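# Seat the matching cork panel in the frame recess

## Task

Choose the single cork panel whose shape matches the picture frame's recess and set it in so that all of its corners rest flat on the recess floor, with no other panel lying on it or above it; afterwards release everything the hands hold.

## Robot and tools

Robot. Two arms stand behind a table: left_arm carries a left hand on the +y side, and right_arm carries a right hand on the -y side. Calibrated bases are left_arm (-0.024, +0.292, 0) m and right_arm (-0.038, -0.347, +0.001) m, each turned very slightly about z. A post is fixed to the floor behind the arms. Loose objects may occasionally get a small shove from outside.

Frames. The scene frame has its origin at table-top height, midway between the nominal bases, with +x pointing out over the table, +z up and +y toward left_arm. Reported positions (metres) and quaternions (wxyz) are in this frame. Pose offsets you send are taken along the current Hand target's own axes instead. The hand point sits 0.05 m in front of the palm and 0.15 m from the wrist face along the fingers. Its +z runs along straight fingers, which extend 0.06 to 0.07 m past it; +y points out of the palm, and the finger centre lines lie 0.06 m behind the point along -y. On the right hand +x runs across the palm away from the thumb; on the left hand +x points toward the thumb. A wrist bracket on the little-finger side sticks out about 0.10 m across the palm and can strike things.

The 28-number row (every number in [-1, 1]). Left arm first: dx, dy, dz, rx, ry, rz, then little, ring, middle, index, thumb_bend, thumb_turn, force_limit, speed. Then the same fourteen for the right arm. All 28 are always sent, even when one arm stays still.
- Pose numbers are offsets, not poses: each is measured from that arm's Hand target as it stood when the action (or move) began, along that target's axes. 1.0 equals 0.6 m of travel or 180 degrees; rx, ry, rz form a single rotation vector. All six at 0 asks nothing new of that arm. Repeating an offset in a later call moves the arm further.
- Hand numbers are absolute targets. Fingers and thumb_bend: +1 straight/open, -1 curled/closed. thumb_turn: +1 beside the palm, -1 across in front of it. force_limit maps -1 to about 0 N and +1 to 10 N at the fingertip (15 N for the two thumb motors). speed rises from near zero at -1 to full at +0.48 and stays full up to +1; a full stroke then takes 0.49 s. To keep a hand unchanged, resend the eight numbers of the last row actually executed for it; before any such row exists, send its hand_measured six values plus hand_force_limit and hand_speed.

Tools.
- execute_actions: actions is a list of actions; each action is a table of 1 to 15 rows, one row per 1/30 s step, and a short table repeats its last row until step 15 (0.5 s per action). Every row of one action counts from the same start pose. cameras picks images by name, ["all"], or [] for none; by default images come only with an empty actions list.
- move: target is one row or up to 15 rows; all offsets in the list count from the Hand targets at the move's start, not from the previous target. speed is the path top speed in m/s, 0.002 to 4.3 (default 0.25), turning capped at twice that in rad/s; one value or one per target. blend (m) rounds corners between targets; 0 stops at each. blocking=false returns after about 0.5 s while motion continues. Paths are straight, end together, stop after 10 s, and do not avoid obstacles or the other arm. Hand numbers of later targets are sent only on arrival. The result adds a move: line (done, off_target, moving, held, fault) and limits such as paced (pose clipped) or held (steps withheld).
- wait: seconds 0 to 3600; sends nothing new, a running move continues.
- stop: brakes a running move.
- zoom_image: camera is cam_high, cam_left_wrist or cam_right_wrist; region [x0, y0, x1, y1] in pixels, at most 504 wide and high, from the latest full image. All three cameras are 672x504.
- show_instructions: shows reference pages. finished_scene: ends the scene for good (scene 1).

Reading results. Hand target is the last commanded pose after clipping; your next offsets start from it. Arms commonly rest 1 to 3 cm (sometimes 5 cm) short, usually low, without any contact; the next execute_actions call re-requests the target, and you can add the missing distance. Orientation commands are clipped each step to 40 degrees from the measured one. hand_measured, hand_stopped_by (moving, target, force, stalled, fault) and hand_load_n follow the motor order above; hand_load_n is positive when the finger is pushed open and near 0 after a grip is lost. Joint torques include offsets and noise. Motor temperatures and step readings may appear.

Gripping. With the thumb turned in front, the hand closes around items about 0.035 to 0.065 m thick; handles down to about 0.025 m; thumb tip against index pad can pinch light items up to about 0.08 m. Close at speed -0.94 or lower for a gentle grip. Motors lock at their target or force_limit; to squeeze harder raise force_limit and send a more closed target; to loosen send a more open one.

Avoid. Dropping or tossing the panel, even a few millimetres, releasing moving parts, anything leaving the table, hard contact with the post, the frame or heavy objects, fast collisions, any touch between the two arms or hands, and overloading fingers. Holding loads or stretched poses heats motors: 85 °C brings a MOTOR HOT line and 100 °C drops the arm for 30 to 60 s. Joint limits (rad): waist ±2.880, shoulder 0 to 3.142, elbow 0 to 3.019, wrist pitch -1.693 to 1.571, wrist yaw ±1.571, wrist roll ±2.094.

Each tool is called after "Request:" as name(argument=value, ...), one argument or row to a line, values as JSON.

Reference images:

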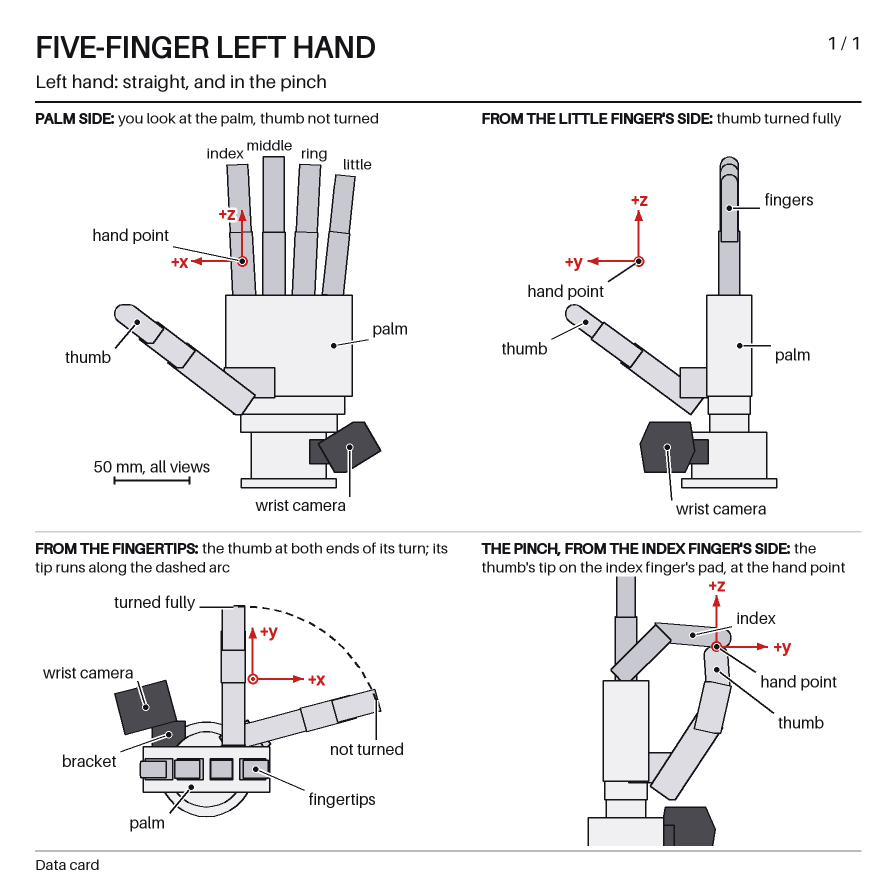

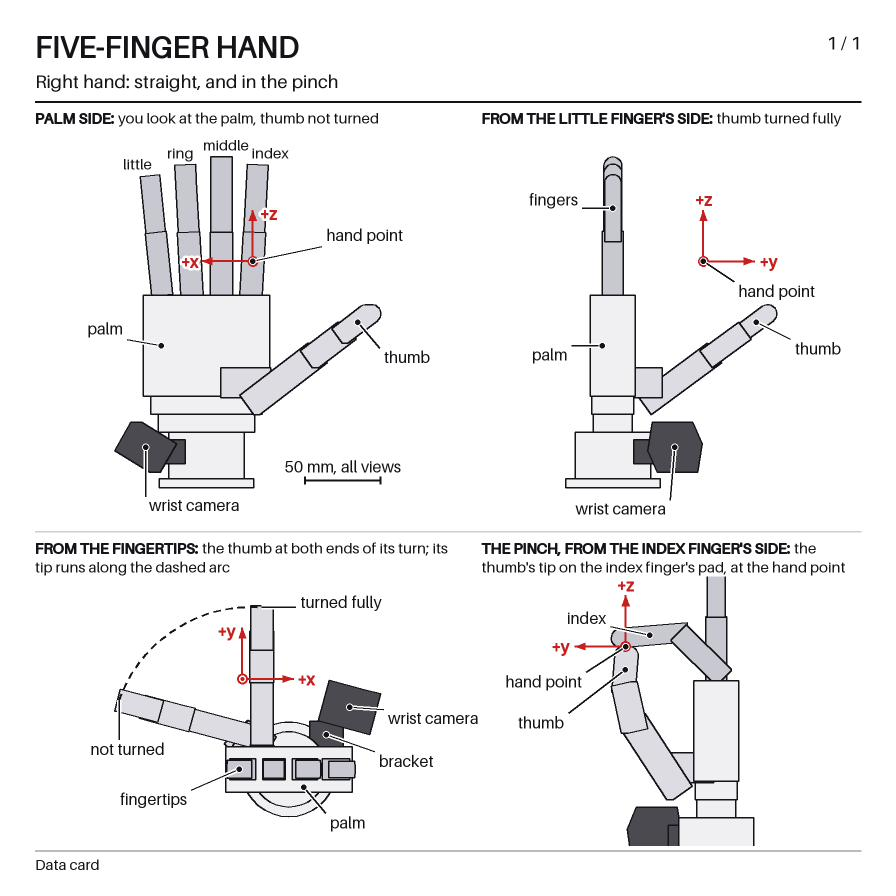

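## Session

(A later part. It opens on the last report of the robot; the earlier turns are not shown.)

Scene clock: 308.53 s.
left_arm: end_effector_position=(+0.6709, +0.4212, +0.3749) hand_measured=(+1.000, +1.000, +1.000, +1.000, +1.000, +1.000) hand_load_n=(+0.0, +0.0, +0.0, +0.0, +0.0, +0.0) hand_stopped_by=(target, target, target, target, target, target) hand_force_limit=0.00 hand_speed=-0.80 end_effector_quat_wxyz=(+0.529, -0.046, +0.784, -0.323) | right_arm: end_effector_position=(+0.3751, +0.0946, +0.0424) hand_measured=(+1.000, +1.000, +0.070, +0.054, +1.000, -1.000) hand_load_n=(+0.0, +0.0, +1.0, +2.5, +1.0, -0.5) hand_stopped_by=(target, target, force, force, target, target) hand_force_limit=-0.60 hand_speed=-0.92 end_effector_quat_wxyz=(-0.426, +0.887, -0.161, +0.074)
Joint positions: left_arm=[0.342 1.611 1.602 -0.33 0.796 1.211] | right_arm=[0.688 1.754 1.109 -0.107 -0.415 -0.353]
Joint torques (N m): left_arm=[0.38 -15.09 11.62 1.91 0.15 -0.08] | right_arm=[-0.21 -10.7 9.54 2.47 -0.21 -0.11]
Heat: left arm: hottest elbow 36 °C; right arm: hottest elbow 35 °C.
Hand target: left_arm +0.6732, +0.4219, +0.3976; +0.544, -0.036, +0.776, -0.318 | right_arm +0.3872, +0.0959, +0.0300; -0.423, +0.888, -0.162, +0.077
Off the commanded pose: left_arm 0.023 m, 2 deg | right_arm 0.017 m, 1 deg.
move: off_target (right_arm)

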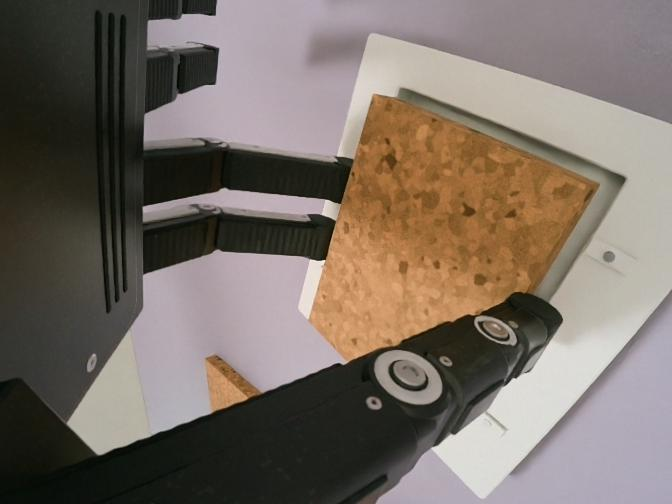

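Request:
zoom_image(
  camera="cam_right_wrist",
  region=[460, 150, 672, 362],
)

Request:
zoom_image(
  camera="cam_right_wrist",
  region=[280, 20, 480, 340],
)

Scaled by 2.377 from the camera's image (finer frame: 960x720).

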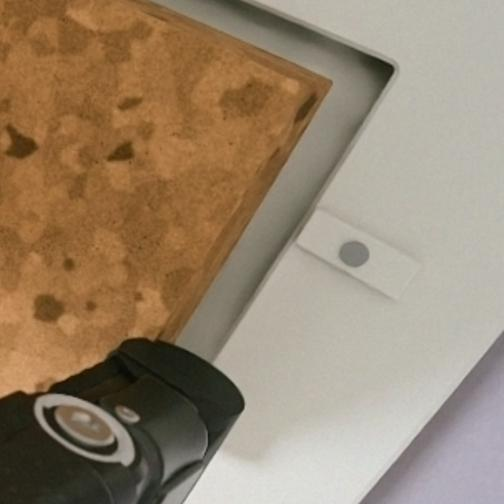

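Scaled by 1.575 from the camera's image (finer frame: 960x720).

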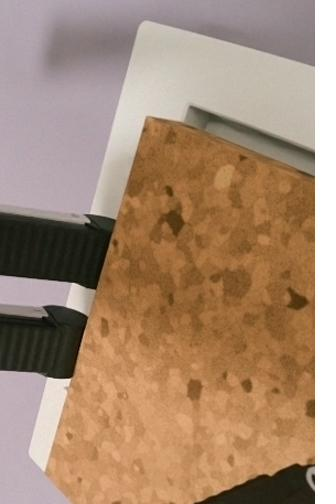

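Request:
move(
  target=[0,0,0,0,0,0,1,1,1,1,1,1,0,-0.8,-0.003,0.0035,0.0035,0,0,0,1,1,-0.1,-0.1,1,-1,-0.6,-0.92],
  speed=0.05,
)

Scene clock: 312.57 s.
left_arm: end_effector_position=(+0.6709, +0.4212, +0.3749) hand_measured=(+1.000, +1.000, +1.000, +1.000, +1.000, +1.000) hand_load_n=(+0.0, +0.0, -0.5, -0.5, +0.0, +0.0) hand_stopped_by=(target, target, target, target, target, target) hand_force_limit=0.00 hand_speed=-0.80 end_effector_quat_wxyz=(+0.529, -0.046, +0.784, -0.323) | right_arm: end_effector_position=(+0.3767, +0.0959, +0.0420) hand_measured=(+1.000, +1.000, +0.070, +0.054, +1.000, -1.000) hand_load_n=(+0.0, +0.0, +1.0, +2.5, +1.0, -0.5) hand_stopped_by=(target, target, force, force, target, target) hand_force_limit=-0.60 hand_speed=-0.92 end_effector_quat_wxyz=(-0.429, +0.886, -0.160, +0.076)
Joint positions: left_arm=[0.342 1.611 1.602 -0.33 0.796 1.211] | right_arm=[0.688 1.757 1.109 -0.096 -0.415 -0.353]
Joint torques (N m): left_arm=[0.38 -15.09 11.6 1.91 0.15 -0.08] | right_arm=[0.15 -10.58 9.16 2.39 -0.13 -0.09]
Heat: left arm: hottest elbow 36 °C; right arm: hottest elbow 35 °C.
Hand target: left_arm +0.6732, +0.4219, +0.3976; +0.544, -0.036, +0.776, -0.318 | right_arm +0.3856, +0.0968, +0.0271; -0.423, +0.888, -0.162, +0.077
Off the commanded pose: left_arm 0.023 m, 2 deg | right_arm 0.017 m, 1 deg.
move: off_target (right_arm)

Request:
wait(
  seconds=0,
  cameras=["cam_right_wrist", "cam_high"],
)

Request:
zoom_image(
  camera="cam_right_wrist",
  region=[340, 40, 660, 280],
)

Request:
zoom_image(
  camera="cam_high",
  region=[260, 160, 380, 270],
)

Scene clock: 314.40 s.
left_arm: end_effector_position=(+0.6709, +0.4212, +0.3749) hand_measured=(+1.000, +1.000, +1.000, +1.000, +1.000, +1.000) hand_load_n=(+0.0, +0.0, +0.0, +0.0, +0.0, +0.0) hand_stopped_by=(target, target, target, target, target, target) hand_force_limit=0.00 hand_speed=-0.80 end_effector_quat_wxyz=(+0.529, -0.046, +0.784, -0.323) | right_arm: end_effector_position=(+0.3768, +0.0960, +0.0421) hand_measured=(+1.000, +1.000, +0.070, +0.054, +1.000, -1.000) hand_load_n=(+0.0, +0.0, +1.0, +2.5, +1.0, -0.5) hand_stopped_by=(target, target, force, force, target, target) hand_force_limit=-0.60 hand_speed=-0.92 end_effector_quat_wxyz=(-0.429, +0.886, -0.160, +0.076)
Joint positions: left_arm=[0.342 1.611 1.602 -0.33 0.796 1.211] | right_arm=[0.688 1.757 1.109 -0.096 -0.415 -0.353]
Joint torques (N m): left_arm=[0.32 -15.21 11.62 1.88 0.15 -0.08] | right_arm=[0.09 -10.64 9.18 2.41 -0.12 -0.09]
Heat: left arm: hottest elbow 36 °C; right arm: hottest elbow 35 °C.
Hand target: left_arm +0.6732, +0.4219, +0.3976; +0.544, -0.036, +0.776, -0.318 | right_arm +0.3857, +0.0968, +0.0271; -0.423, +0.888, -0.162, +0.077
Off the commanded pose: left_arm 0.023 m, 2 deg | right_arm 0.017 m, 1 deg.
Images, in order (width x height): cam_high 672x504, cam_right_wrist 672x504.

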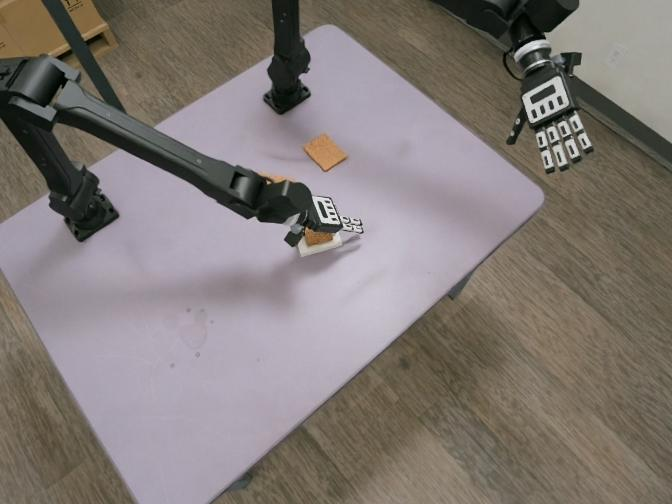

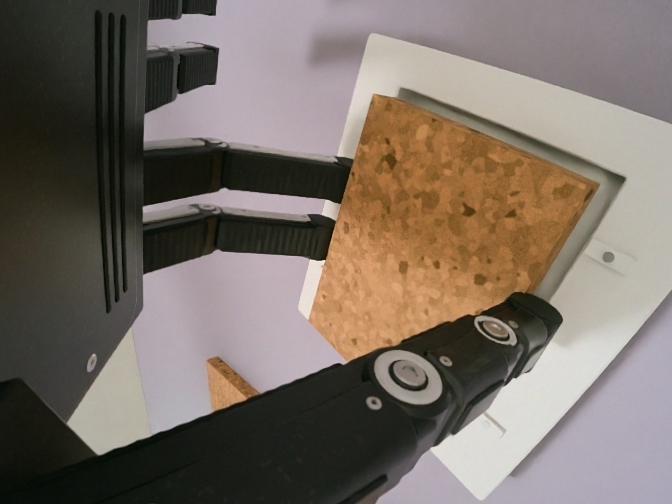

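Scaled by 1.575 from the camera's image (finer frame: 960x720).

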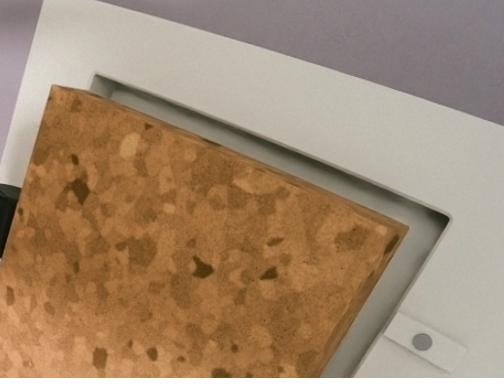

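Scaled by 4.200 from the camera's image (finer frame: 960x720).

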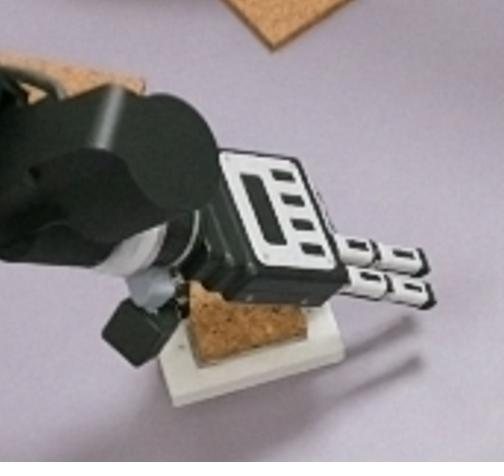

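Request:
move(
  target=[0,0,0,0,0,0,1,1,1,1,1,1,0,-0.8,-0.012,-0.055,-0.041,0,0,0,1,1,-0.1,-0.1,1,-1,-0.6,-0.92],
  speed=0.08,
)

Scene clock: 321.30 s.
left_arm: end_effector_position=(+0.6709, +0.4212, +0.3749) hand_measured=(+1.000, +1.000, +1.000, +1.000, +1.000, +1.000) hand_load_n=(+0.0, +0.0, +0.0, +0.0, +0.0, -0.5) hand_stopped_by=(target, target, target, target, target, target) hand_force_limit=0.00 hand_speed=-0.80 end_effector_quat_wxyz=(+0.529, -0.046, +0.784, -0.323) | right_arm: end_effector_position=(+0.3711, +0.0885, +0.0449) hand_measured=(+1.000, +1.000, +0.070, +0.054, +1.000, -1.000) hand_load_n=(+0.0, +0.0, +2.0, +3.0, +0.5, -1.0) hand_stopped_by=(target, target, force, force, target, target) hand_force_limit=-0.60 hand_speed=-0.92 end_effector_quat_wxyz=(-0.409, +0.894, -0.170, +0.067)
Joint positions: left_arm=[0.342 1.611 1.602 -0.33 0.796 1.211] | right_arm=[0.688 1.743 1.121 -0.172 -0.402 -0.353]
Joint torques (N m): left_arm=[0.44 -15.09 11.62 1.88 0.15 -0.08] | right_arm=[1.14 -15.03 10.76 1.51 -0.24 0.02]
Heat: left arm: hottest elbow 36 °C; right arm: hottest elbow 35 °C.
Hand target: left_arm +0.6732, +0.4219, +0.3976; +0.544, -0.036, +0.776, -0.318 | right_arm +0.3796, +0.1010, +0.0682; -0.423, +0.888, -0.162, +0.077
Off the commanded pose: left_arm 0.023 m, 2 deg | right_arm 0.028 m, 2 deg.
move: off_target (right_arm)

Request:
move(
  target=[0,0,0,0,0,0,1,1,1,1,1,1,0,-0.8,0,-0.0194,-0.0157,0,0,0,1,1,-0.1,-0.1,1,-1,-0.6,-0.92],
  speed=0.08,
)

Scene clock: 323.27 s.
left_arm: end_effector_position=(+0.6709, +0.4212, +0.3749) hand_measured=(+1.000, +1.000, +1.000, +1.000, +1.000, +1.000) hand_load_n=(+0.0, +0.0, -0.5, +0.0, +0.0, -0.5) hand_stopped_by=(target, target, target, target, target, target) hand_force_limit=0.00 hand_speed=-0.80 end_effector_quat_wxyz=(+0.529, -0.046, +0.784, -0.323) | right_arm: end_effector_position=(+0.3719, +0.0891, +0.0627) hand_measured=(+1.000, +1.000, +0.070, +0.054, +1.000, -1.000) hand_load_n=(+0.0, +0.0, +2.0, +3.0, +0.5, -1.0) hand_stopped_by=(target, target, force, force, target, target) hand_force_limit=-0.60 hand_speed=-0.92 end_effector_quat_wxyz=(-0.411, +0.893, -0.169, +0.068)
Joint positions: left_arm=[0.342 1.611 1.602 -0.33 0.796 1.211] | right_arm=[0.688 1.717 1.138 -0.21 -0.402 -0.353]
Joint torques (N m): left_arm=[0.38 -15.09 11.62 1.92 0.15 -0.08] | right_arm=[1.2 -14.39 10.97 1.62 -0.24 0.02]
Heat: left arm: hottest elbow 36 °C; right arm: hottest elbow 35 °C.
Hand target: left_arm +0.6732, +0.4219, +0.3976; +0.544, -0.036, +0.776, -0.318 | right_arm +0.3796, +0.1010, +0.0833; -0.423, +0.888, -0.162, +0.077
Off the commanded pose: left_arm 0.023 m, 2 deg | right_arm 0.025 m, 2 deg.
move: off_target (right_arm)

Request:
move(
  target=[0,0,0,0,0,0,1,1,1,1,1,1,0,-0.8,-0.0042,0.0455,0.0352,0,0,0,1,1,-0.1,-0.1,1,-1,-0.6,-0.92],
  speed=0.08,
  cameras=["cam_right_wrist"],
)

Request:
zoom_image(
  camera="cam_right_wrist",
  region=[340, 40, 660, 280],
)

Scene clock: 326.67 s.
left_arm: end_effector_position=(+0.6709, +0.4212, +0.3749) hand_measured=(+1.000, +1.000, +1.000, +1.000, +1.000, +1.000) hand_load_n=(+0.0, +0.0, +0.0, +0.0, +0.0, +0.0) hand_stopped_by=(target, target, target, target, target, target) hand_force_limit=0.00 hand_speed=-0.80 end_effector_quat_wxyz=(+0.529, -0.046, +0.784, -0.323) | right_arm: end_effector_position=(+0.3778, +0.0938, +0.0512) hand_measured=(+1.000, +1.000, +0.070, +0.054, +1.000, -1.000) hand_load_n=(+0.0, +0.0, +2.5, +3.0, +1.0, -0.5) hand_stopped_by=(target, target, force, force, target, target) hand_force_limit=-0.60 hand_speed=-0.92 end_effector_quat_wxyz=(-0.419, +0.889, -0.166, +0.076)
Joint positions: left_arm=[0.342 1.611 1.602 -0.33 0.796 1.211] | right_arm=[0.689 1.743 1.129 -0.15 -0.399 -0.353]
Joint torques (N m): left_arm=[0.38 -15.15 11.62 1.91 0.15 -0.08] | right_arm=[1.32 -12.92 8.2 2.81 -0.24 0.04]
Heat: left arm: hottest elbow 36 °C; right arm: hottest elbow 35 °C.
Hand target: left_arm +0.6732, +0.4219, +0.3976; +0.544, -0.036, +0.776, -0.318 | right_arm +0.3769, +0.1011, +0.0486; -0.423, +0.888, -0.162, +0.077
Off the commanded pose: left_arm 0.023 m, 2 deg | right_arm 0.008 m, 1 deg.
move: done

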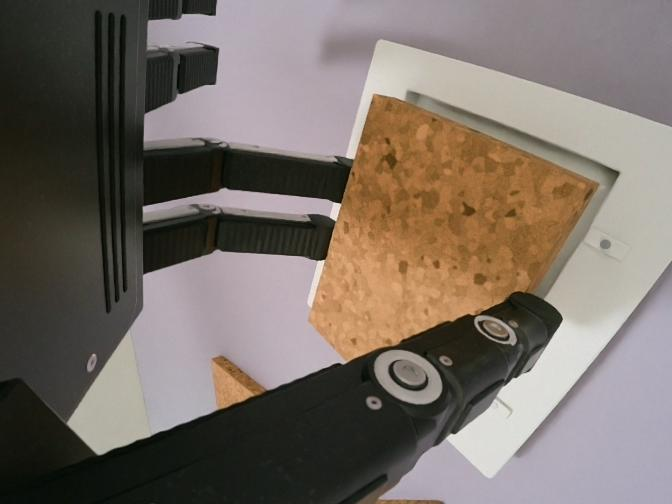

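Scaled by 1.575 from the camera's image (finer frame: 960x720).

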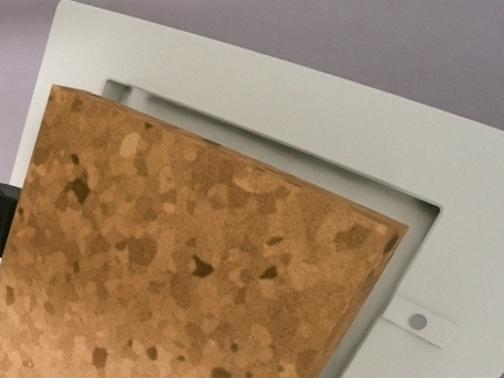

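Request:
move(
  target=[0,0,0,0,0,0,1,1,1,1,1,1,0,-0.8,0.0011,0.0098,0.0108,0,0,0,1,1,-0.1,-0.1,1,-1,-0.6,-0.92],
  speed=0.05,
  cameras=["cam_right_wrist"],
)

Request:
zoom_image(
  camera="cam_right_wrist",
  region=[340, 40, 660, 280],
)

Scene clock: 332.17 s.
left_arm: end_effector_position=(+0.6709, +0.4212, +0.3749) hand_measured=(+1.000, +1.000, +1.000, +1.000, +1.000, +1.000) hand_load_n=(+0.0, +0.0, +0.0, +0.0, +0.0, +0.0) hand_stopped_by=(target, target, target, target, target, target) hand_force_limit=0.00 hand_speed=-0.80 end_effector_quat_wxyz=(+0.529, -0.046, +0.784, -0.323) | right_arm: end_effector_position=(+0.3803, +0.0958, +0.0451) hand_measured=(+1.000, +1.000, +0.070, +0.054, +1.000, -1.000) hand_load_n=(+0.0, +0.0, +2.5, +3.0, +0.5, -0.5) hand_stopped_by=(target, target, force, force, target, target) hand_force_limit=-0.60 hand_speed=-0.92 end_effector_quat_wxyz=(-0.421, +0.889, -0.165, +0.078)
Joint positions: left_arm=[0.342 1.611 1.602 -0.33 0.796 1.211] | right_arm=[0.689 1.758 1.129 -0.13 -0.399 -0.353]
Joint torques (N m): left_arm=[0.38 -15.21 11.63 1.92 0.15 -0.08] | right_arm=[1.44 -12.86 7.86 2.71 -0.23 0.04]
Heat: left arm: hottest elbow 36 °C; right arm: hottest elbow 35 °C.
Hand target: left_arm +0.6732, +0.4219, +0.3976; +0.544, -0.036, +0.776, -0.318 | right_arm +0.3781, +0.1021, +0.0400; -0.423, +0.888, -0.162, +0.077
Off the commanded pose: left_arm 0.023 m, 2 deg | right_arm 0.008 m, 0 deg.
move: done

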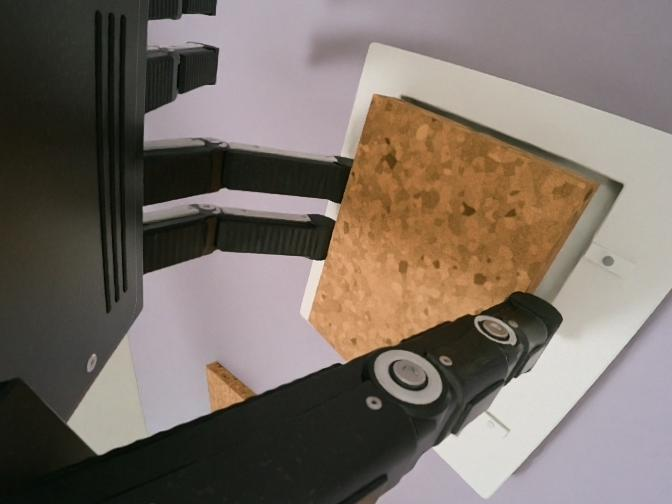

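Scaled by 1.575 from the camera's image (finer frame: 960x720).

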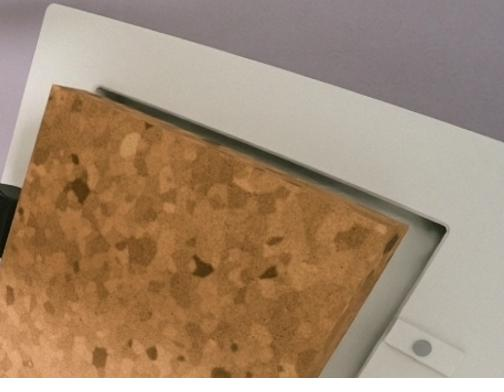

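Request:
move(
  target=[0,0,0,0,0,0,1,1,1,1,1,1,0,-0.8,-0.002,0.0047,-0.0018,0,0,0,1,1,-0.1,-0.1,1,-1,-0.6,-0.92],
  speed=0.05,
)

Scene clock: 339.17 s.
left_arm: end_effector_position=(+0.6709, +0.4212, +0.3749) hand_measured=(+1.000, +1.000, +1.000, +1.000, +1.000, +1.000) hand_load_n=(+0.0, +0.0, +0.0, +0.0, +0.0, +0.0) hand_stopped_by=(target, target, target, target, target, target) hand_force_limit=0.00 hand_speed=-0.80 end_effector_quat_wxyz=(+0.529, -0.046, +0.784, -0.323) | right_arm: end_effector_position=(+0.3794, +0.0951, +0.0432) hand_measured=(+1.000, +1.000, +0.070, +0.054, +1.000, -1.000) hand_load_n=(+0.0, +0.0, +2.0, +3.0, +0.5, -0.5) hand_stopped_by=(target, target, force, force, target, target) hand_force_limit=-0.60 hand_speed=-0.92 end_effector_quat_wxyz=(-0.422, +0.888, -0.165, +0.079)
Joint positions: left_arm=[0.342 1.611 1.602 -0.33 0.796 1.211] | right_arm=[0.689 1.758 1.122 -0.12 -0.399 -0.353]
Joint torques (N m): left_arm=[0.38 -15.09 11.6 1.88 0.15 -0.08] | right_arm=[1.38 -13.16 7.6 2.65 -0.25 0.03]
Heat: left arm: hottest elbow 36 °C; right arm: hottest elbow 35 °C.
Hand target: left_arm +0.6732, +0.4219, +0.3976; +0.544, -0.036, +0.776, -0.318 | right_arm +0.3761, +0.1001, +0.0386; -0.423, +0.888, -0.162, +0.077
Off the commanded pose: left_arm 0.023 m, 2 deg | right_arm 0.008 m, 0 deg.
move: done

Request:
move(
  target=[0,0,0,0,0,0,1,1,1,1,1,1,0,-0.8,-0.002,0.0025,-0.0037,0,0,0,1,1,-0.1,-0.1,1,-1,-0.6,-0.92],
  speed=0.05,
  cameras=["cam_right_wrist"],
)

Request:
zoom_image(
  camera="cam_right_wrist",
  region=[340, 40, 660, 280],
)

Scene clock: 341.70 s.
left_arm: end_effector_position=(+0.6709, +0.4212, +0.3749) hand_measured=(+1.000, +1.000, +1.000, +1.000, +1.000, +1.000) hand_load_n=(+0.0, +0.0, +0.0, +0.0, +0.0, +0.0) hand_stopped_by=(target, target, target, target, target, target) hand_force_limit=0.00 hand_speed=-0.80 end_effector_quat_wxyz=(+0.529, -0.046, +0.784, -0.323) | right_arm: end_effector_position=(+0.3792, +0.0950, +0.0426) hand_measured=(+1.000, +1.000, +0.070, +0.054, +1.000, -1.000) hand_load_n=(+0.0, +0.0, +1.5, +2.5, +1.0, -0.5) hand_stopped_by=(target, target, force, force, target, target) hand_force_limit=-0.60 hand_speed=-0.92 end_effector_quat_wxyz=(-0.423, +0.888, -0.164, +0.079)
Joint positions: left_arm=[0.342 1.611 1.602 -0.33 0.796 1.211] | right_arm=[0.689 1.758 1.118 -0.114 -0.399 -0.353]
Joint torques (N m): left_arm=[0.44 -15.09 11.6 1.91 0.16 -0.08] | right_arm=[1.38 -13.63 7.24 2.54 -0.26 0.02]
Heat: left arm: hottest elbow 36 °C; right arm: hottest elbow 35 °C.
Hand target: left_arm +0.6732, +0.4219, +0.3976; +0.544, -0.036, +0.776, -0.318 | right_arm +0.3740, +0.0980, +0.0387; -0.423, +0.888, -0.162, +0.077
Off the commanded pose: left_arm 0.023 m, 2 deg | right_arm 0.007 m, 0 deg.
move: done

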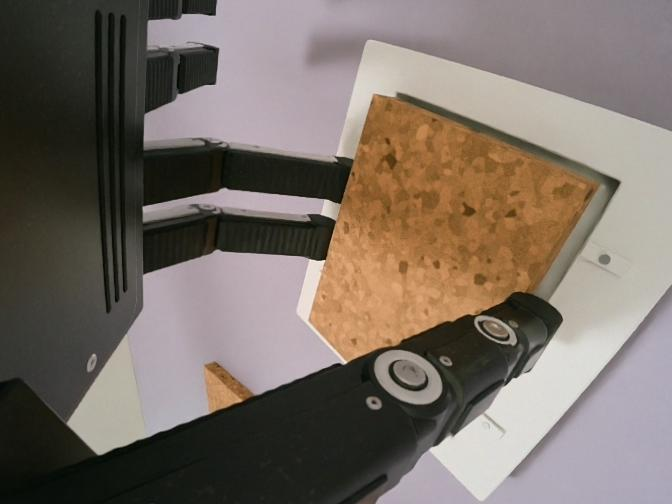

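Scaled by 1.575 from the camera's image (finer frame: 960x720).

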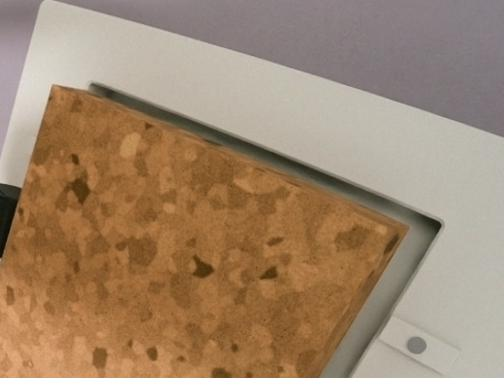

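Request:
move(
  target=[0,0,0,0,0,0,1,1,1,1,1,1,0,-0.8,-0.0005,0.0028,-0.0048,0,0,0,1,1,-0.1,-0.1,1,-1,-0.6,-0.92],
  speed=0.05,
  cameras=["cam_right_wrist"],
)

Request:
zoom_image(
  camera="cam_right_wrist",
  region=[340, 40, 660, 280],
)

Scene clock: 346.43 s.
left_arm: end_effector_position=(+0.6709, +0.4212, +0.3749) hand_measured=(+1.000, +1.000, +1.000, +1.000, +1.000, +1.000) hand_load_n=(+0.0, +0.0, +0.0, +0.0, +0.0, +0.0) hand_stopped_by=(target, target, target, target, target, target) hand_force_limit=0.00 hand_speed=-0.80 end_effector_quat_wxyz=(+0.529, -0.046, +0.784, -0.323) | right_arm: end_effector_position=(+0.3789, +0.0947, +0.0426) hand_measured=(+1.000, +1.000, +0.070, +0.054, +1.000, -1.000) hand_load_n=(+0.0, +0.0, +2.5, +3.0, +0.5, -1.0) hand_stopped_by=(target, target, force, force, target, target) hand_force_limit=-0.60 hand_speed=-0.92 end_effector_quat_wxyz=(-0.424, +0.887, -0.163, +0.081)
Joint positions: left_arm=[0.342 1.611 1.602 -0.33 0.796 1.211] | right_arm=[0.689 1.756 1.113 -0.106 -0.399 -0.353]
Joint torques (N m): left_arm=[0.44 -15.09 11.62 1.91 0.15 -0.07] | right_arm=[1.08 -14.04 7.05 2.21 -0.32 0.01]
Heat: left arm: hottest elbow 36 °C; right arm: hottest elbow 35 °C.
Hand target: left_arm +0.6732, +0.4219, +0.3976; +0.544, -0.036, +0.776, -0.318 | right_arm +0.3726, +0.0950, +0.0393; -0.423, +0.888, -0.162, +0.077
Off the commanded pose: left_arm 0.023 m, 2 deg | right_arm 0.007 m, 0 deg.
move: done

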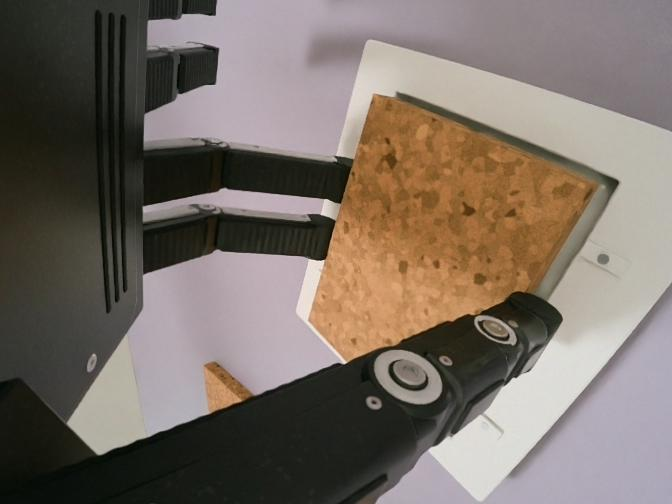

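Scaled by 1.575 from the camera's image (finer frame: 960x720).

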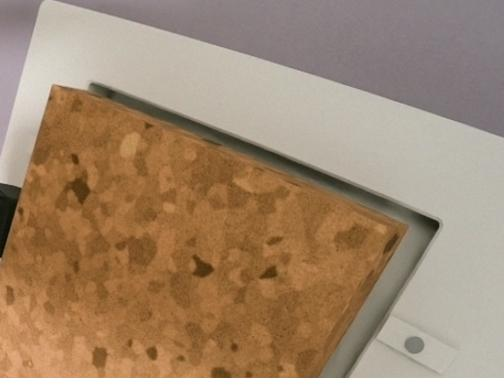

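Request:
zoom_image(
  camera="cam_right_wrist",
  region=[360, 70, 440, 140],
)

Request:
zoom_image(
  camera="cam_right_wrist",
  region=[520, 140, 640, 310],
)

Scaled by 6.300 from the camera's image (finer frame: 960x720).

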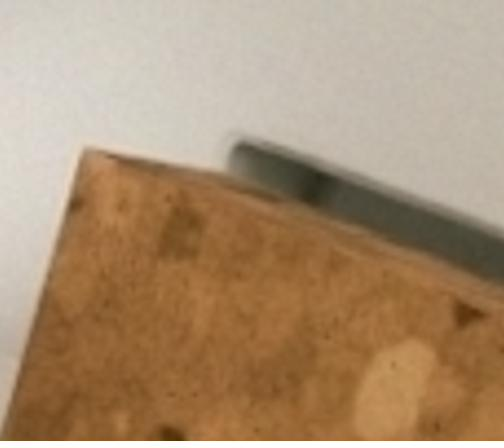

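Scaled by 2.965 from the camera's image (finer frame: 960x720).

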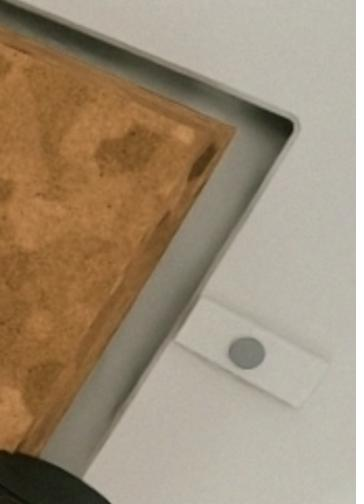

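Request:
move(
  target=[0,0,0,0,0,0,1,1,1,1,1,1,0,-0.8,0.0073,-0.0653,-0.0357,0,0,0,1,1,-0.1,-0.1,1,-1,-0.6,-0.92],
  speed=0.08,
)

Request:
move(
  target=[0,0,0,0,0,0,1,1,1,1,1,1,0,-0.8,-0.0042,0.0455,0.0352,0,0,0,1,1,-0.1,-0.1,1,-1,-0.6,-0.92],
  speed=0.08,
  cameras=["cam_right_wrist"],
)

Request:
zoom_image(
  camera="cam_right_wrist",
  region=[340, 40, 660, 280],
)

Scene clock: 360.57 s.
left_arm: end_effector_position=(+0.6709, +0.4212, +0.3749) hand_measured=(+1.000, +1.000, +1.000, +1.000, +1.000, +1.000) hand_load_n=(+0.0, +0.0, +0.0, +0.0, +0.0, +0.0) hand_stopped_by=(target, target, target, target, target, target) hand_force_limit=0.00 hand_speed=-0.80 end_effector_quat_wxyz=(+0.529, -0.046, +0.784, -0.323) | right_arm: end_effector_position=(+0.3718, +0.0890, +0.0624) hand_measured=(+1.000, +1.000, +0.070, +0.054, +1.000, -1.000) hand_load_n=(+0.0, +0.0, +2.5, +3.0, +0.5, -0.5) hand_stopped_by=(target, target, force, force, target, target) hand_force_limit=-0.60 hand_speed=-0.92 end_effector_quat_wxyz=(-0.410, +0.893, -0.169, +0.069)
Joint positions: left_arm=[0.342 1.611 1.602 -0.33 0.796 1.211] | right_arm=[0.689 1.717 1.138 -0.21 -0.399 -0.353]
Joint torques (N m): left_arm=[0.5 -15.09 11.63 1.92 0.16 -0.08] | right_arm=[1.14 -14.51 10.99 1.44 -0.32 0.02]
Heat: left arm: hottest elbow 36 °C; right arm: hottest elbow 35 °C.
Hand target: left_arm +0.6732, +0.4219, +0.3976; +0.544, -0.036, +0.776, -0.318 | right_arm +0.3795, +0.1010, +0.0832; -0.423, +0.888, -0.162, +0.077
Off the commanded pose: left_arm 0.023 m, 2 deg | right_arm 0.025 m, 2 deg.
move: off_target (right_arm)

Scene clock: 361.67 s.
left_arm: end_effector_position=(+0.6709, +0.4212, +0.3749) hand_measured=(+1.000, +1.000, +1.000, +1.000, +1.000, +1.000) hand_load_n=(+0.0, +0.0, +0.0, +0.0, +0.0, +0.0) hand_stopped_by=(target, target, target, target, target, target) hand_force_limit=0.00 hand_speed=-0.80 end_effector_quat_wxyz=(+0.529, -0.046, +0.784, -0.323) | right_arm: end_effector_position=(+0.3777, +0.0938, +0.0513) hand_measured=(+1.000, +1.000, +0.070, +0.054, +1.000, -1.000) hand_load_n=(+0.0, +0.0, +2.0, +3.0, +0.5, -1.0) hand_stopped_by=(target, target, force, force, target, target) hand_force_limit=-0.60 hand_speed=-0.92 end_effector_quat_wxyz=(-0.419, +0.889, -0.166, +0.076)
Joint positions: left_arm=[0.342 1.611 1.602 -0.33 0.796 1.211] | right_arm=[0.689 1.743 1.129 -0.15 -0.399 -0.353]
Joint torques (N m): left_arm=[0.38 -15.09 11.63 1.88 0.15 -0.08] | right_arm=[1.38 -12.92 8.21 2.73 -0.23 0.04]
Heat: left arm: hottest elbow 36 °C; right arm: hottest elbow 35 °C.
Hand target: left_arm +0.6732, +0.4219, +0.3976; +0.544, -0.036, +0.776, -0.318 | right_arm +0.3768, +0.1010, +0.0487; -0.423, +0.888, -0.162, +0.077
Off the commanded pose: left_arm 0.023 m, 2 deg | right_arm 0.008 m, 1 deg.
move: done

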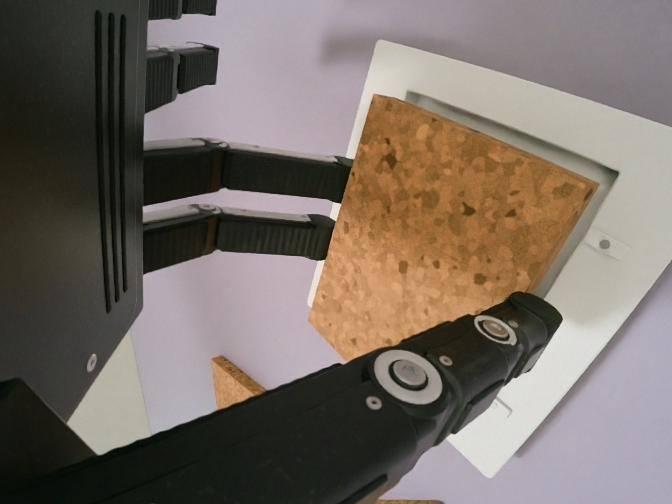

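Scaled by 1.575 from the camera's image (finer frame: 960x720).

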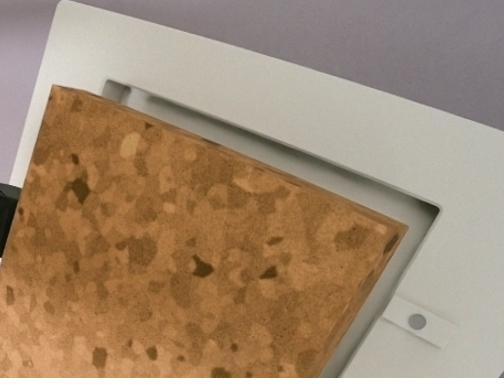

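Request:
move(
  target=[0,0,0,0,0,0,1,1,1,1,1,1,0,-0.8,-0.0012,0.0137,0.0058,0,0,0,1,1,-0.1,-0.1,1,-1,-0.6,-0.92],
  speed=0.05,
)

Scene clock: 364.80 s.
left_arm: end_effector_position=(+0.6709, +0.4212, +0.3749) hand_measured=(+1.000, +1.000, +1.000, +1.000, +1.000, +1.000) hand_load_n=(+0.0, +0.0, -0.5, +0.0, +0.0, +0.0) hand_stopped_by=(target, target, target, target, target, target) hand_force_limit=0.00 hand_speed=-0.80 end_effector_quat_wxyz=(+0.529, -0.046, +0.784, -0.323) | right_arm: end_effector_position=(+0.3765, +0.0928, +0.0446) hand_measured=(+1.000, +1.000, +0.070, +0.054, +1.000, -1.000) hand_load_n=(+0.0, +0.0, +2.0, +3.0, +1.0, -1.0) hand_stopped_by=(target, target, force, force, target, target) hand_force_limit=-0.60 hand_speed=-0.92 end_effector_quat_wxyz=(-0.420, +0.889, -0.165, +0.077)
Joint positions: left_arm=[0.342 1.611 1.602 -0.33 0.796 1.211] | right_arm=[0.689 1.749 1.115 -0.126 -0.399 -0.353]
Joint torques (N m): left_arm=[0.38 -15.15 11.62 1.91 0.15 -0.08] | right_arm=[1.32 -12.81 7.99 2.81 -0.26 0.03]
Heat: left arm: hottest elbow 36 °C; right arm: hottest elbow 35 °C.
Hand target: left_arm +0.6732, +0.4219, +0.3976; +0.544, -0.036, +0.776, -0.318 | right_arm +0.3754, +0.0991, +0.0403; -0.423, +0.888, -0.162, +0.077
Off the commanded pose: left_arm 0.023 m, 2 deg | right_arm 0.008 m, 0 deg.
move: done

Request:
wait(
  seconds=0,
  cameras=["cam_right_wrist"],
)

Request:
zoom_image(
  camera="cam_right_wrist",
  region=[340, 40, 660, 280],
)

Scene clock: 366.03 s.
left_arm: end_effector_position=(+0.6709, +0.4212, +0.3749) hand_measured=(+1.000, +1.000, +1.000, +1.000, +1.000, +1.000) hand_load_n=(-0.5, +0.0, +0.0, +0.0, +0.0, +0.0) hand_stopped_by=(target, target, target, target, target, target) hand_force_limit=0.00 hand_speed=-0.80 end_effector_quat_wxyz=(+0.529, -0.046, +0.784, -0.323) | right_arm: end_effector_position=(+0.3765, +0.0928, +0.0447) hand_measured=(+1.000, +1.000, +0.070, +0.054, +1.000, -1.000) hand_load_n=(+0.0, +0.0, +2.5, +3.0, +0.5, -1.0) hand_stopped_by=(target, target, force, force, target, target) hand_force_limit=-0.60 hand_speed=-0.92 end_effector_quat_wxyz=(-0.420, +0.889, -0.165, +0.078)
Joint positions: left_arm=[0.342 1.611 1.602 -0.33 0.796 1.211] | right_arm=[0.689 1.749 1.115 -0.126 -0.399 -0.353]
Joint torques (N m): left_arm=[0.38 -15.03 11.59 1.89 0.15 -0.08] | right_arm=[1.32 -12.75 7.99 2.77 -0.26 0.03]
Heat: left arm: hottest elbow 36 °C; right arm: hottest elbow 35 °C.
Hand target: left_arm +0.6732, +0.4219, +0.3976; +0.544, -0.036, +0.776, -0.318 | right_arm +0.3754, +0.0991, +0.0403; -0.423, +0.888, -0.162, +0.077
Off the commanded pose: left_arm 0.023 m, 2 deg | right_arm 0.008 m, 0 deg.

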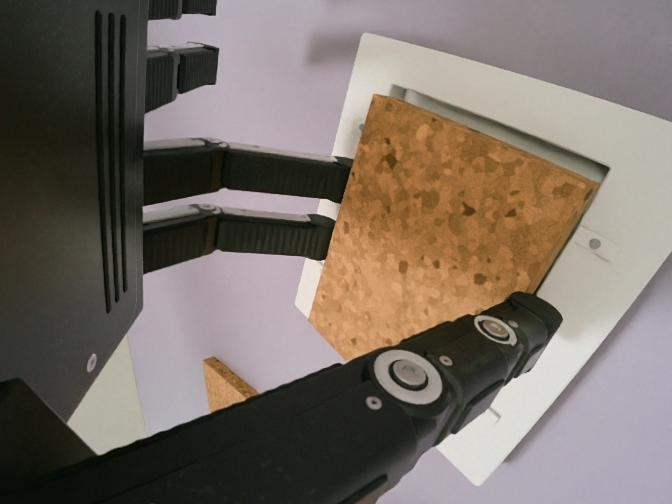

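Scaled by 1.575 from the camera's image (finer frame: 960x720).

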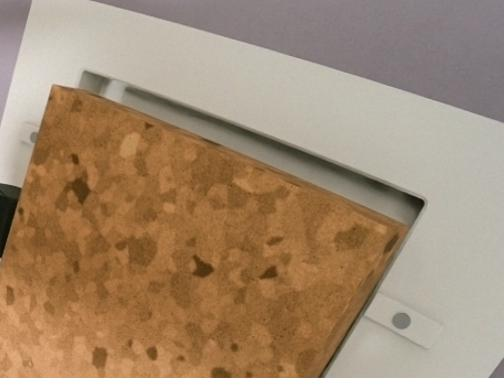

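Request:
move(
  target=[0,0,0,0,0,0,1,1,1,1,1,1,0,-0.8,0.0013,0.0029,0.0042,0,0,0,1,1,-0.1,-0.1,1,-1,-0.6,-0.92],
  speed=0.05,
  cameras=["cam_right_wrist"],
)

Request:
zoom_image(
  camera="cam_right_wrist",
  region=[340, 40, 660, 280],
)

Scene clock: 374.63 s.
left_arm: end_effector_position=(+0.6709, +0.4212, +0.3749) hand_measured=(+1.000, +1.000, +1.000, +1.000, +1.000, +1.000) hand_load_n=(+0.0, +0.0, +0.0, +0.0, +0.0, +0.0) hand_stopped_by=(target, target, target, target, target, target) hand_force_limit=0.00 hand_speed=-0.80 end_effector_quat_wxyz=(+0.529, -0.046, +0.784, -0.323) | right_arm: end_effector_position=(+0.3774, +0.0935, +0.0434) hand_measured=(+1.000, +1.000, +0.070, +0.054, +1.000, -1.000) hand_load_n=(+0.0, +0.0, +2.0, +3.0, +0.5, -1.0) hand_stopped_by=(target, target, force, force, target, target) hand_force_limit=-0.60 hand_speed=-0.92 end_effector_quat_wxyz=(-0.421, +0.888, -0.165, +0.078)
Joint positions: left_arm=[0.342 1.611 1.602 -0.33 0.796 1.211] | right_arm=[0.689 1.753 1.115 -0.119 -0.399 -0.353]
Joint torques (N m): left_arm=[0.38 -15.09 11.6 1.91 0.14 -0.08] | right_arm=[1.32 -12.51 8.06 2.73 -0.28 0.02]
Heat: left arm: hottest elbow 36 °C; right arm: hottest shoulder 34 °C.
Hand target: left_arm +0.6732, +0.4219, +0.3976; +0.544, -0.036, +0.776, -0.318 | right_arm +0.3764, +0.0996, +0.0372; -0.423, +0.888, -0.162, +0.077
Off the commanded pose: left_arm 0.023 m, 2 deg | right_arm 0.009 m, 0 deg.
move: done

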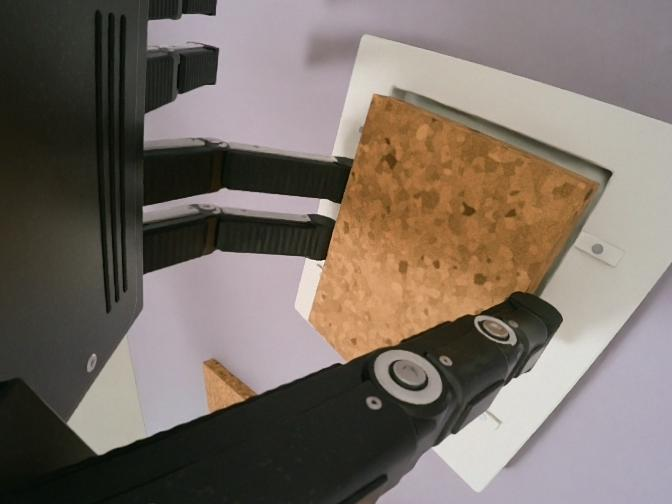

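Scaled by 1.575 from the camera's image (finer frame: 960x720).

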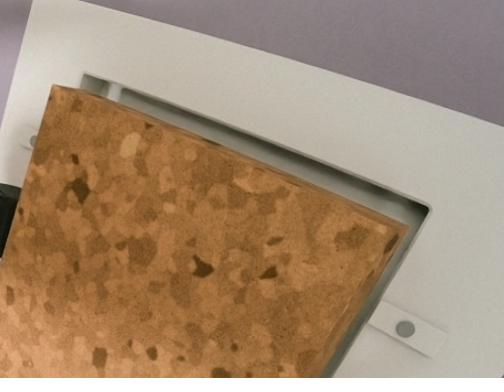

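Request:
move(
  target=[0,0,0,0,0,0,1,1,1,1,1,1,0,-0.8,0.0017,0.0024,0.0040,0,0,0,1,1,-0.1,-0.1,1,-1,-0.6,-0.92],
  speed=0.05,
  cameras=["cam_right_wrist"],
)

Request:
zoom_image(
  camera="cam_right_wrist",
  region=[340, 40, 660, 280],
)

Scene clock: 378.30 s.
left_arm: end_effector_position=(+0.6709, +0.4212, +0.3749) hand_measured=(+1.000, +1.000, +1.000, +1.000, +1.000, +1.000) hand_load_n=(+0.0, +0.0, +0.0, +0.0, +0.0, +0.0) hand_stopped_by=(target, target, target, target, target, target) hand_force_limit=0.00 hand_speed=-0.80 end_effector_quat_wxyz=(+0.529, -0.046, +0.784, -0.323) | right_arm: end_effector_position=(+0.3783, +0.0943, +0.0431) hand_measured=(+1.000, +1.000, +0.070, +0.054, +1.000, -1.000) hand_load_n=(+0.0, +0.0, +2.0, +3.0, +1.0, -0.5) hand_stopped_by=(target, target, force, force, target, target) hand_force_limit=-0.60 hand_speed=-0.92 end_effector_quat_wxyz=(-0.423, +0.888, -0.164, +0.080)
Joint positions: left_arm=[0.342 1.611 1.602 -0.33 0.796 1.211] | right_arm=[0.689 1.755 1.115 -0.113 -0.399 -0.353]
Joint torques (N m): left_arm=[0.38 -15.15 11.63 1.91 0.15 -0.08] | right_arm=[1.26 -12.04 8.17 2.73 -0.29 0.02]
Heat: left arm: hottest elbow 36 °C; right arm: hottest shoulder 34 °C.
Hand target: left_arm +0.6732, +0.4219, +0.3976; +0.544, -0.036, +0.776, -0.318 | right_arm +0.3777, +0.1001, +0.0346; -0.423, +0.888, -0.162, +0.077
Off the commanded pose: left_arm 0.023 m, 2 deg | right_arm 0.010 m, 0 deg.
move: done

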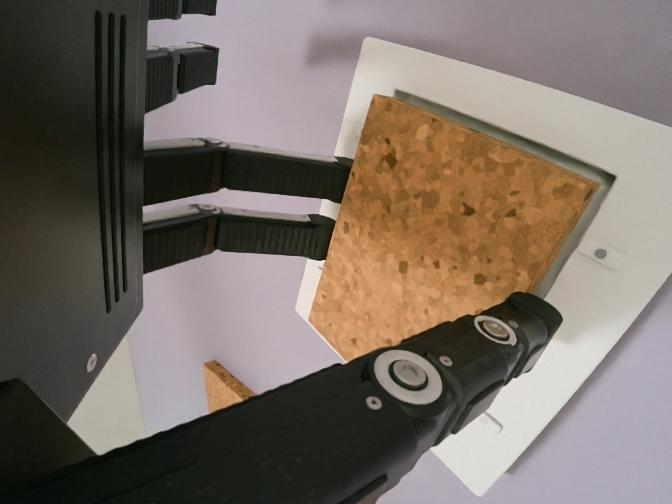

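Scaled by 1.575 from the camera's image (finer frame: 960x720).

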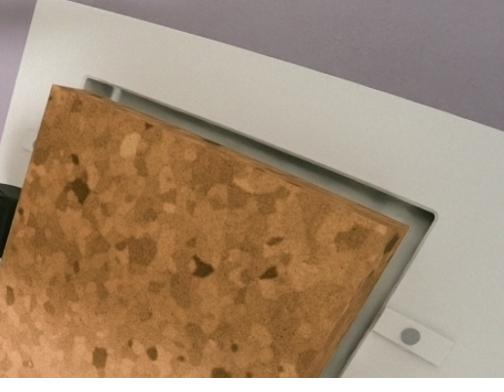

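Request:
move(
  target=[0,0,0,0,0,0,1,1,1,1,1,1,0,-0.8,0,0,0,0,0,0,1,1,0.2,0.2,1,-1,-0.6,-0.7],
  speed=0.05,
  cameras=["cam_right_wrist"],
)

Request:
zoom_image(
  camera="cam_right_wrist",
  region=[280, 40, 660, 380],
)

Scene clock: 380.93 s.
left_arm: end_effector_position=(+0.6709, +0.4212, +0.3749) hand_measured=(+1.000, +1.000, +1.000, +1.000, +1.000, +1.000) hand_load_n=(+0.0, +0.0, +0.0, +0.0, +0.5, +0.0) hand_stopped_by=(target, target, target, target, target, target) hand_force_limit=0.00 hand_speed=-0.80 end_effector_quat_wxyz=(+0.529, -0.046, +0.784, -0.323) | right_arm: end_effector_position=(+0.3789, +0.0952, +0.0439) hand_measured=(+1.000, +1.000, +0.200, +0.200, +1.000, -1.000) hand_load_n=(+0.0, +0.0, -1.0, +0.0, +0.0, +0.0) hand_stopped_by=(target, target, target, target, target, target) hand_force_limit=-0.60 hand_speed=-0.70 end_effector_quat_wxyz=(-0.425, +0.887, -0.163, +0.080)
Joint positions: left_arm=[0.342 1.611 1.602 -0.33 0.796 1.211] | right_arm=[0.689 1.755 1.115 -0.108 -0.401 -0.353]
Joint torques (N m): left_arm=[0.38 -15.09 11.6 1.89 0.15 -0.08] | right_arm=[1.2 -12.16 8.2 2.52 -0.23 0.02]
Heat: left arm: hottest elbow 36 °C; right arm: hottest shoulder 34 °C.
Hand target: left_arm +0.6732, +0.4219, +0.3976; +0.544, -0.036, +0.776, -0.318 | right_arm +0.3777, +0.1001, +0.0346; -0.423, +0.888, -0.162, +0.077
Off the commanded pose: left_arm 0.023 m, 2 deg | right_arm 0.011 m, 0 deg.
move: done

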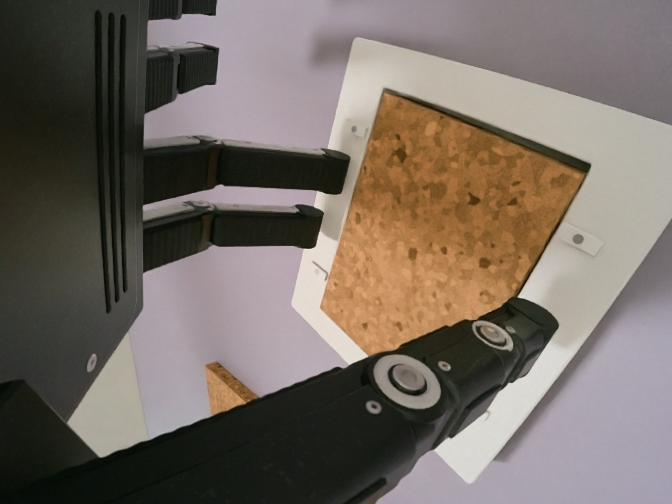

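Scaled by 1.326 from the camera's image (finer frame: 960x720).

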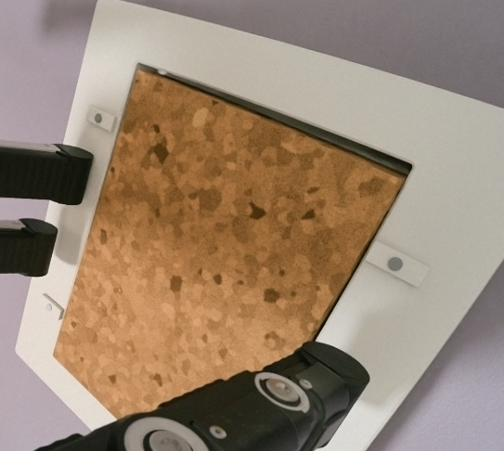

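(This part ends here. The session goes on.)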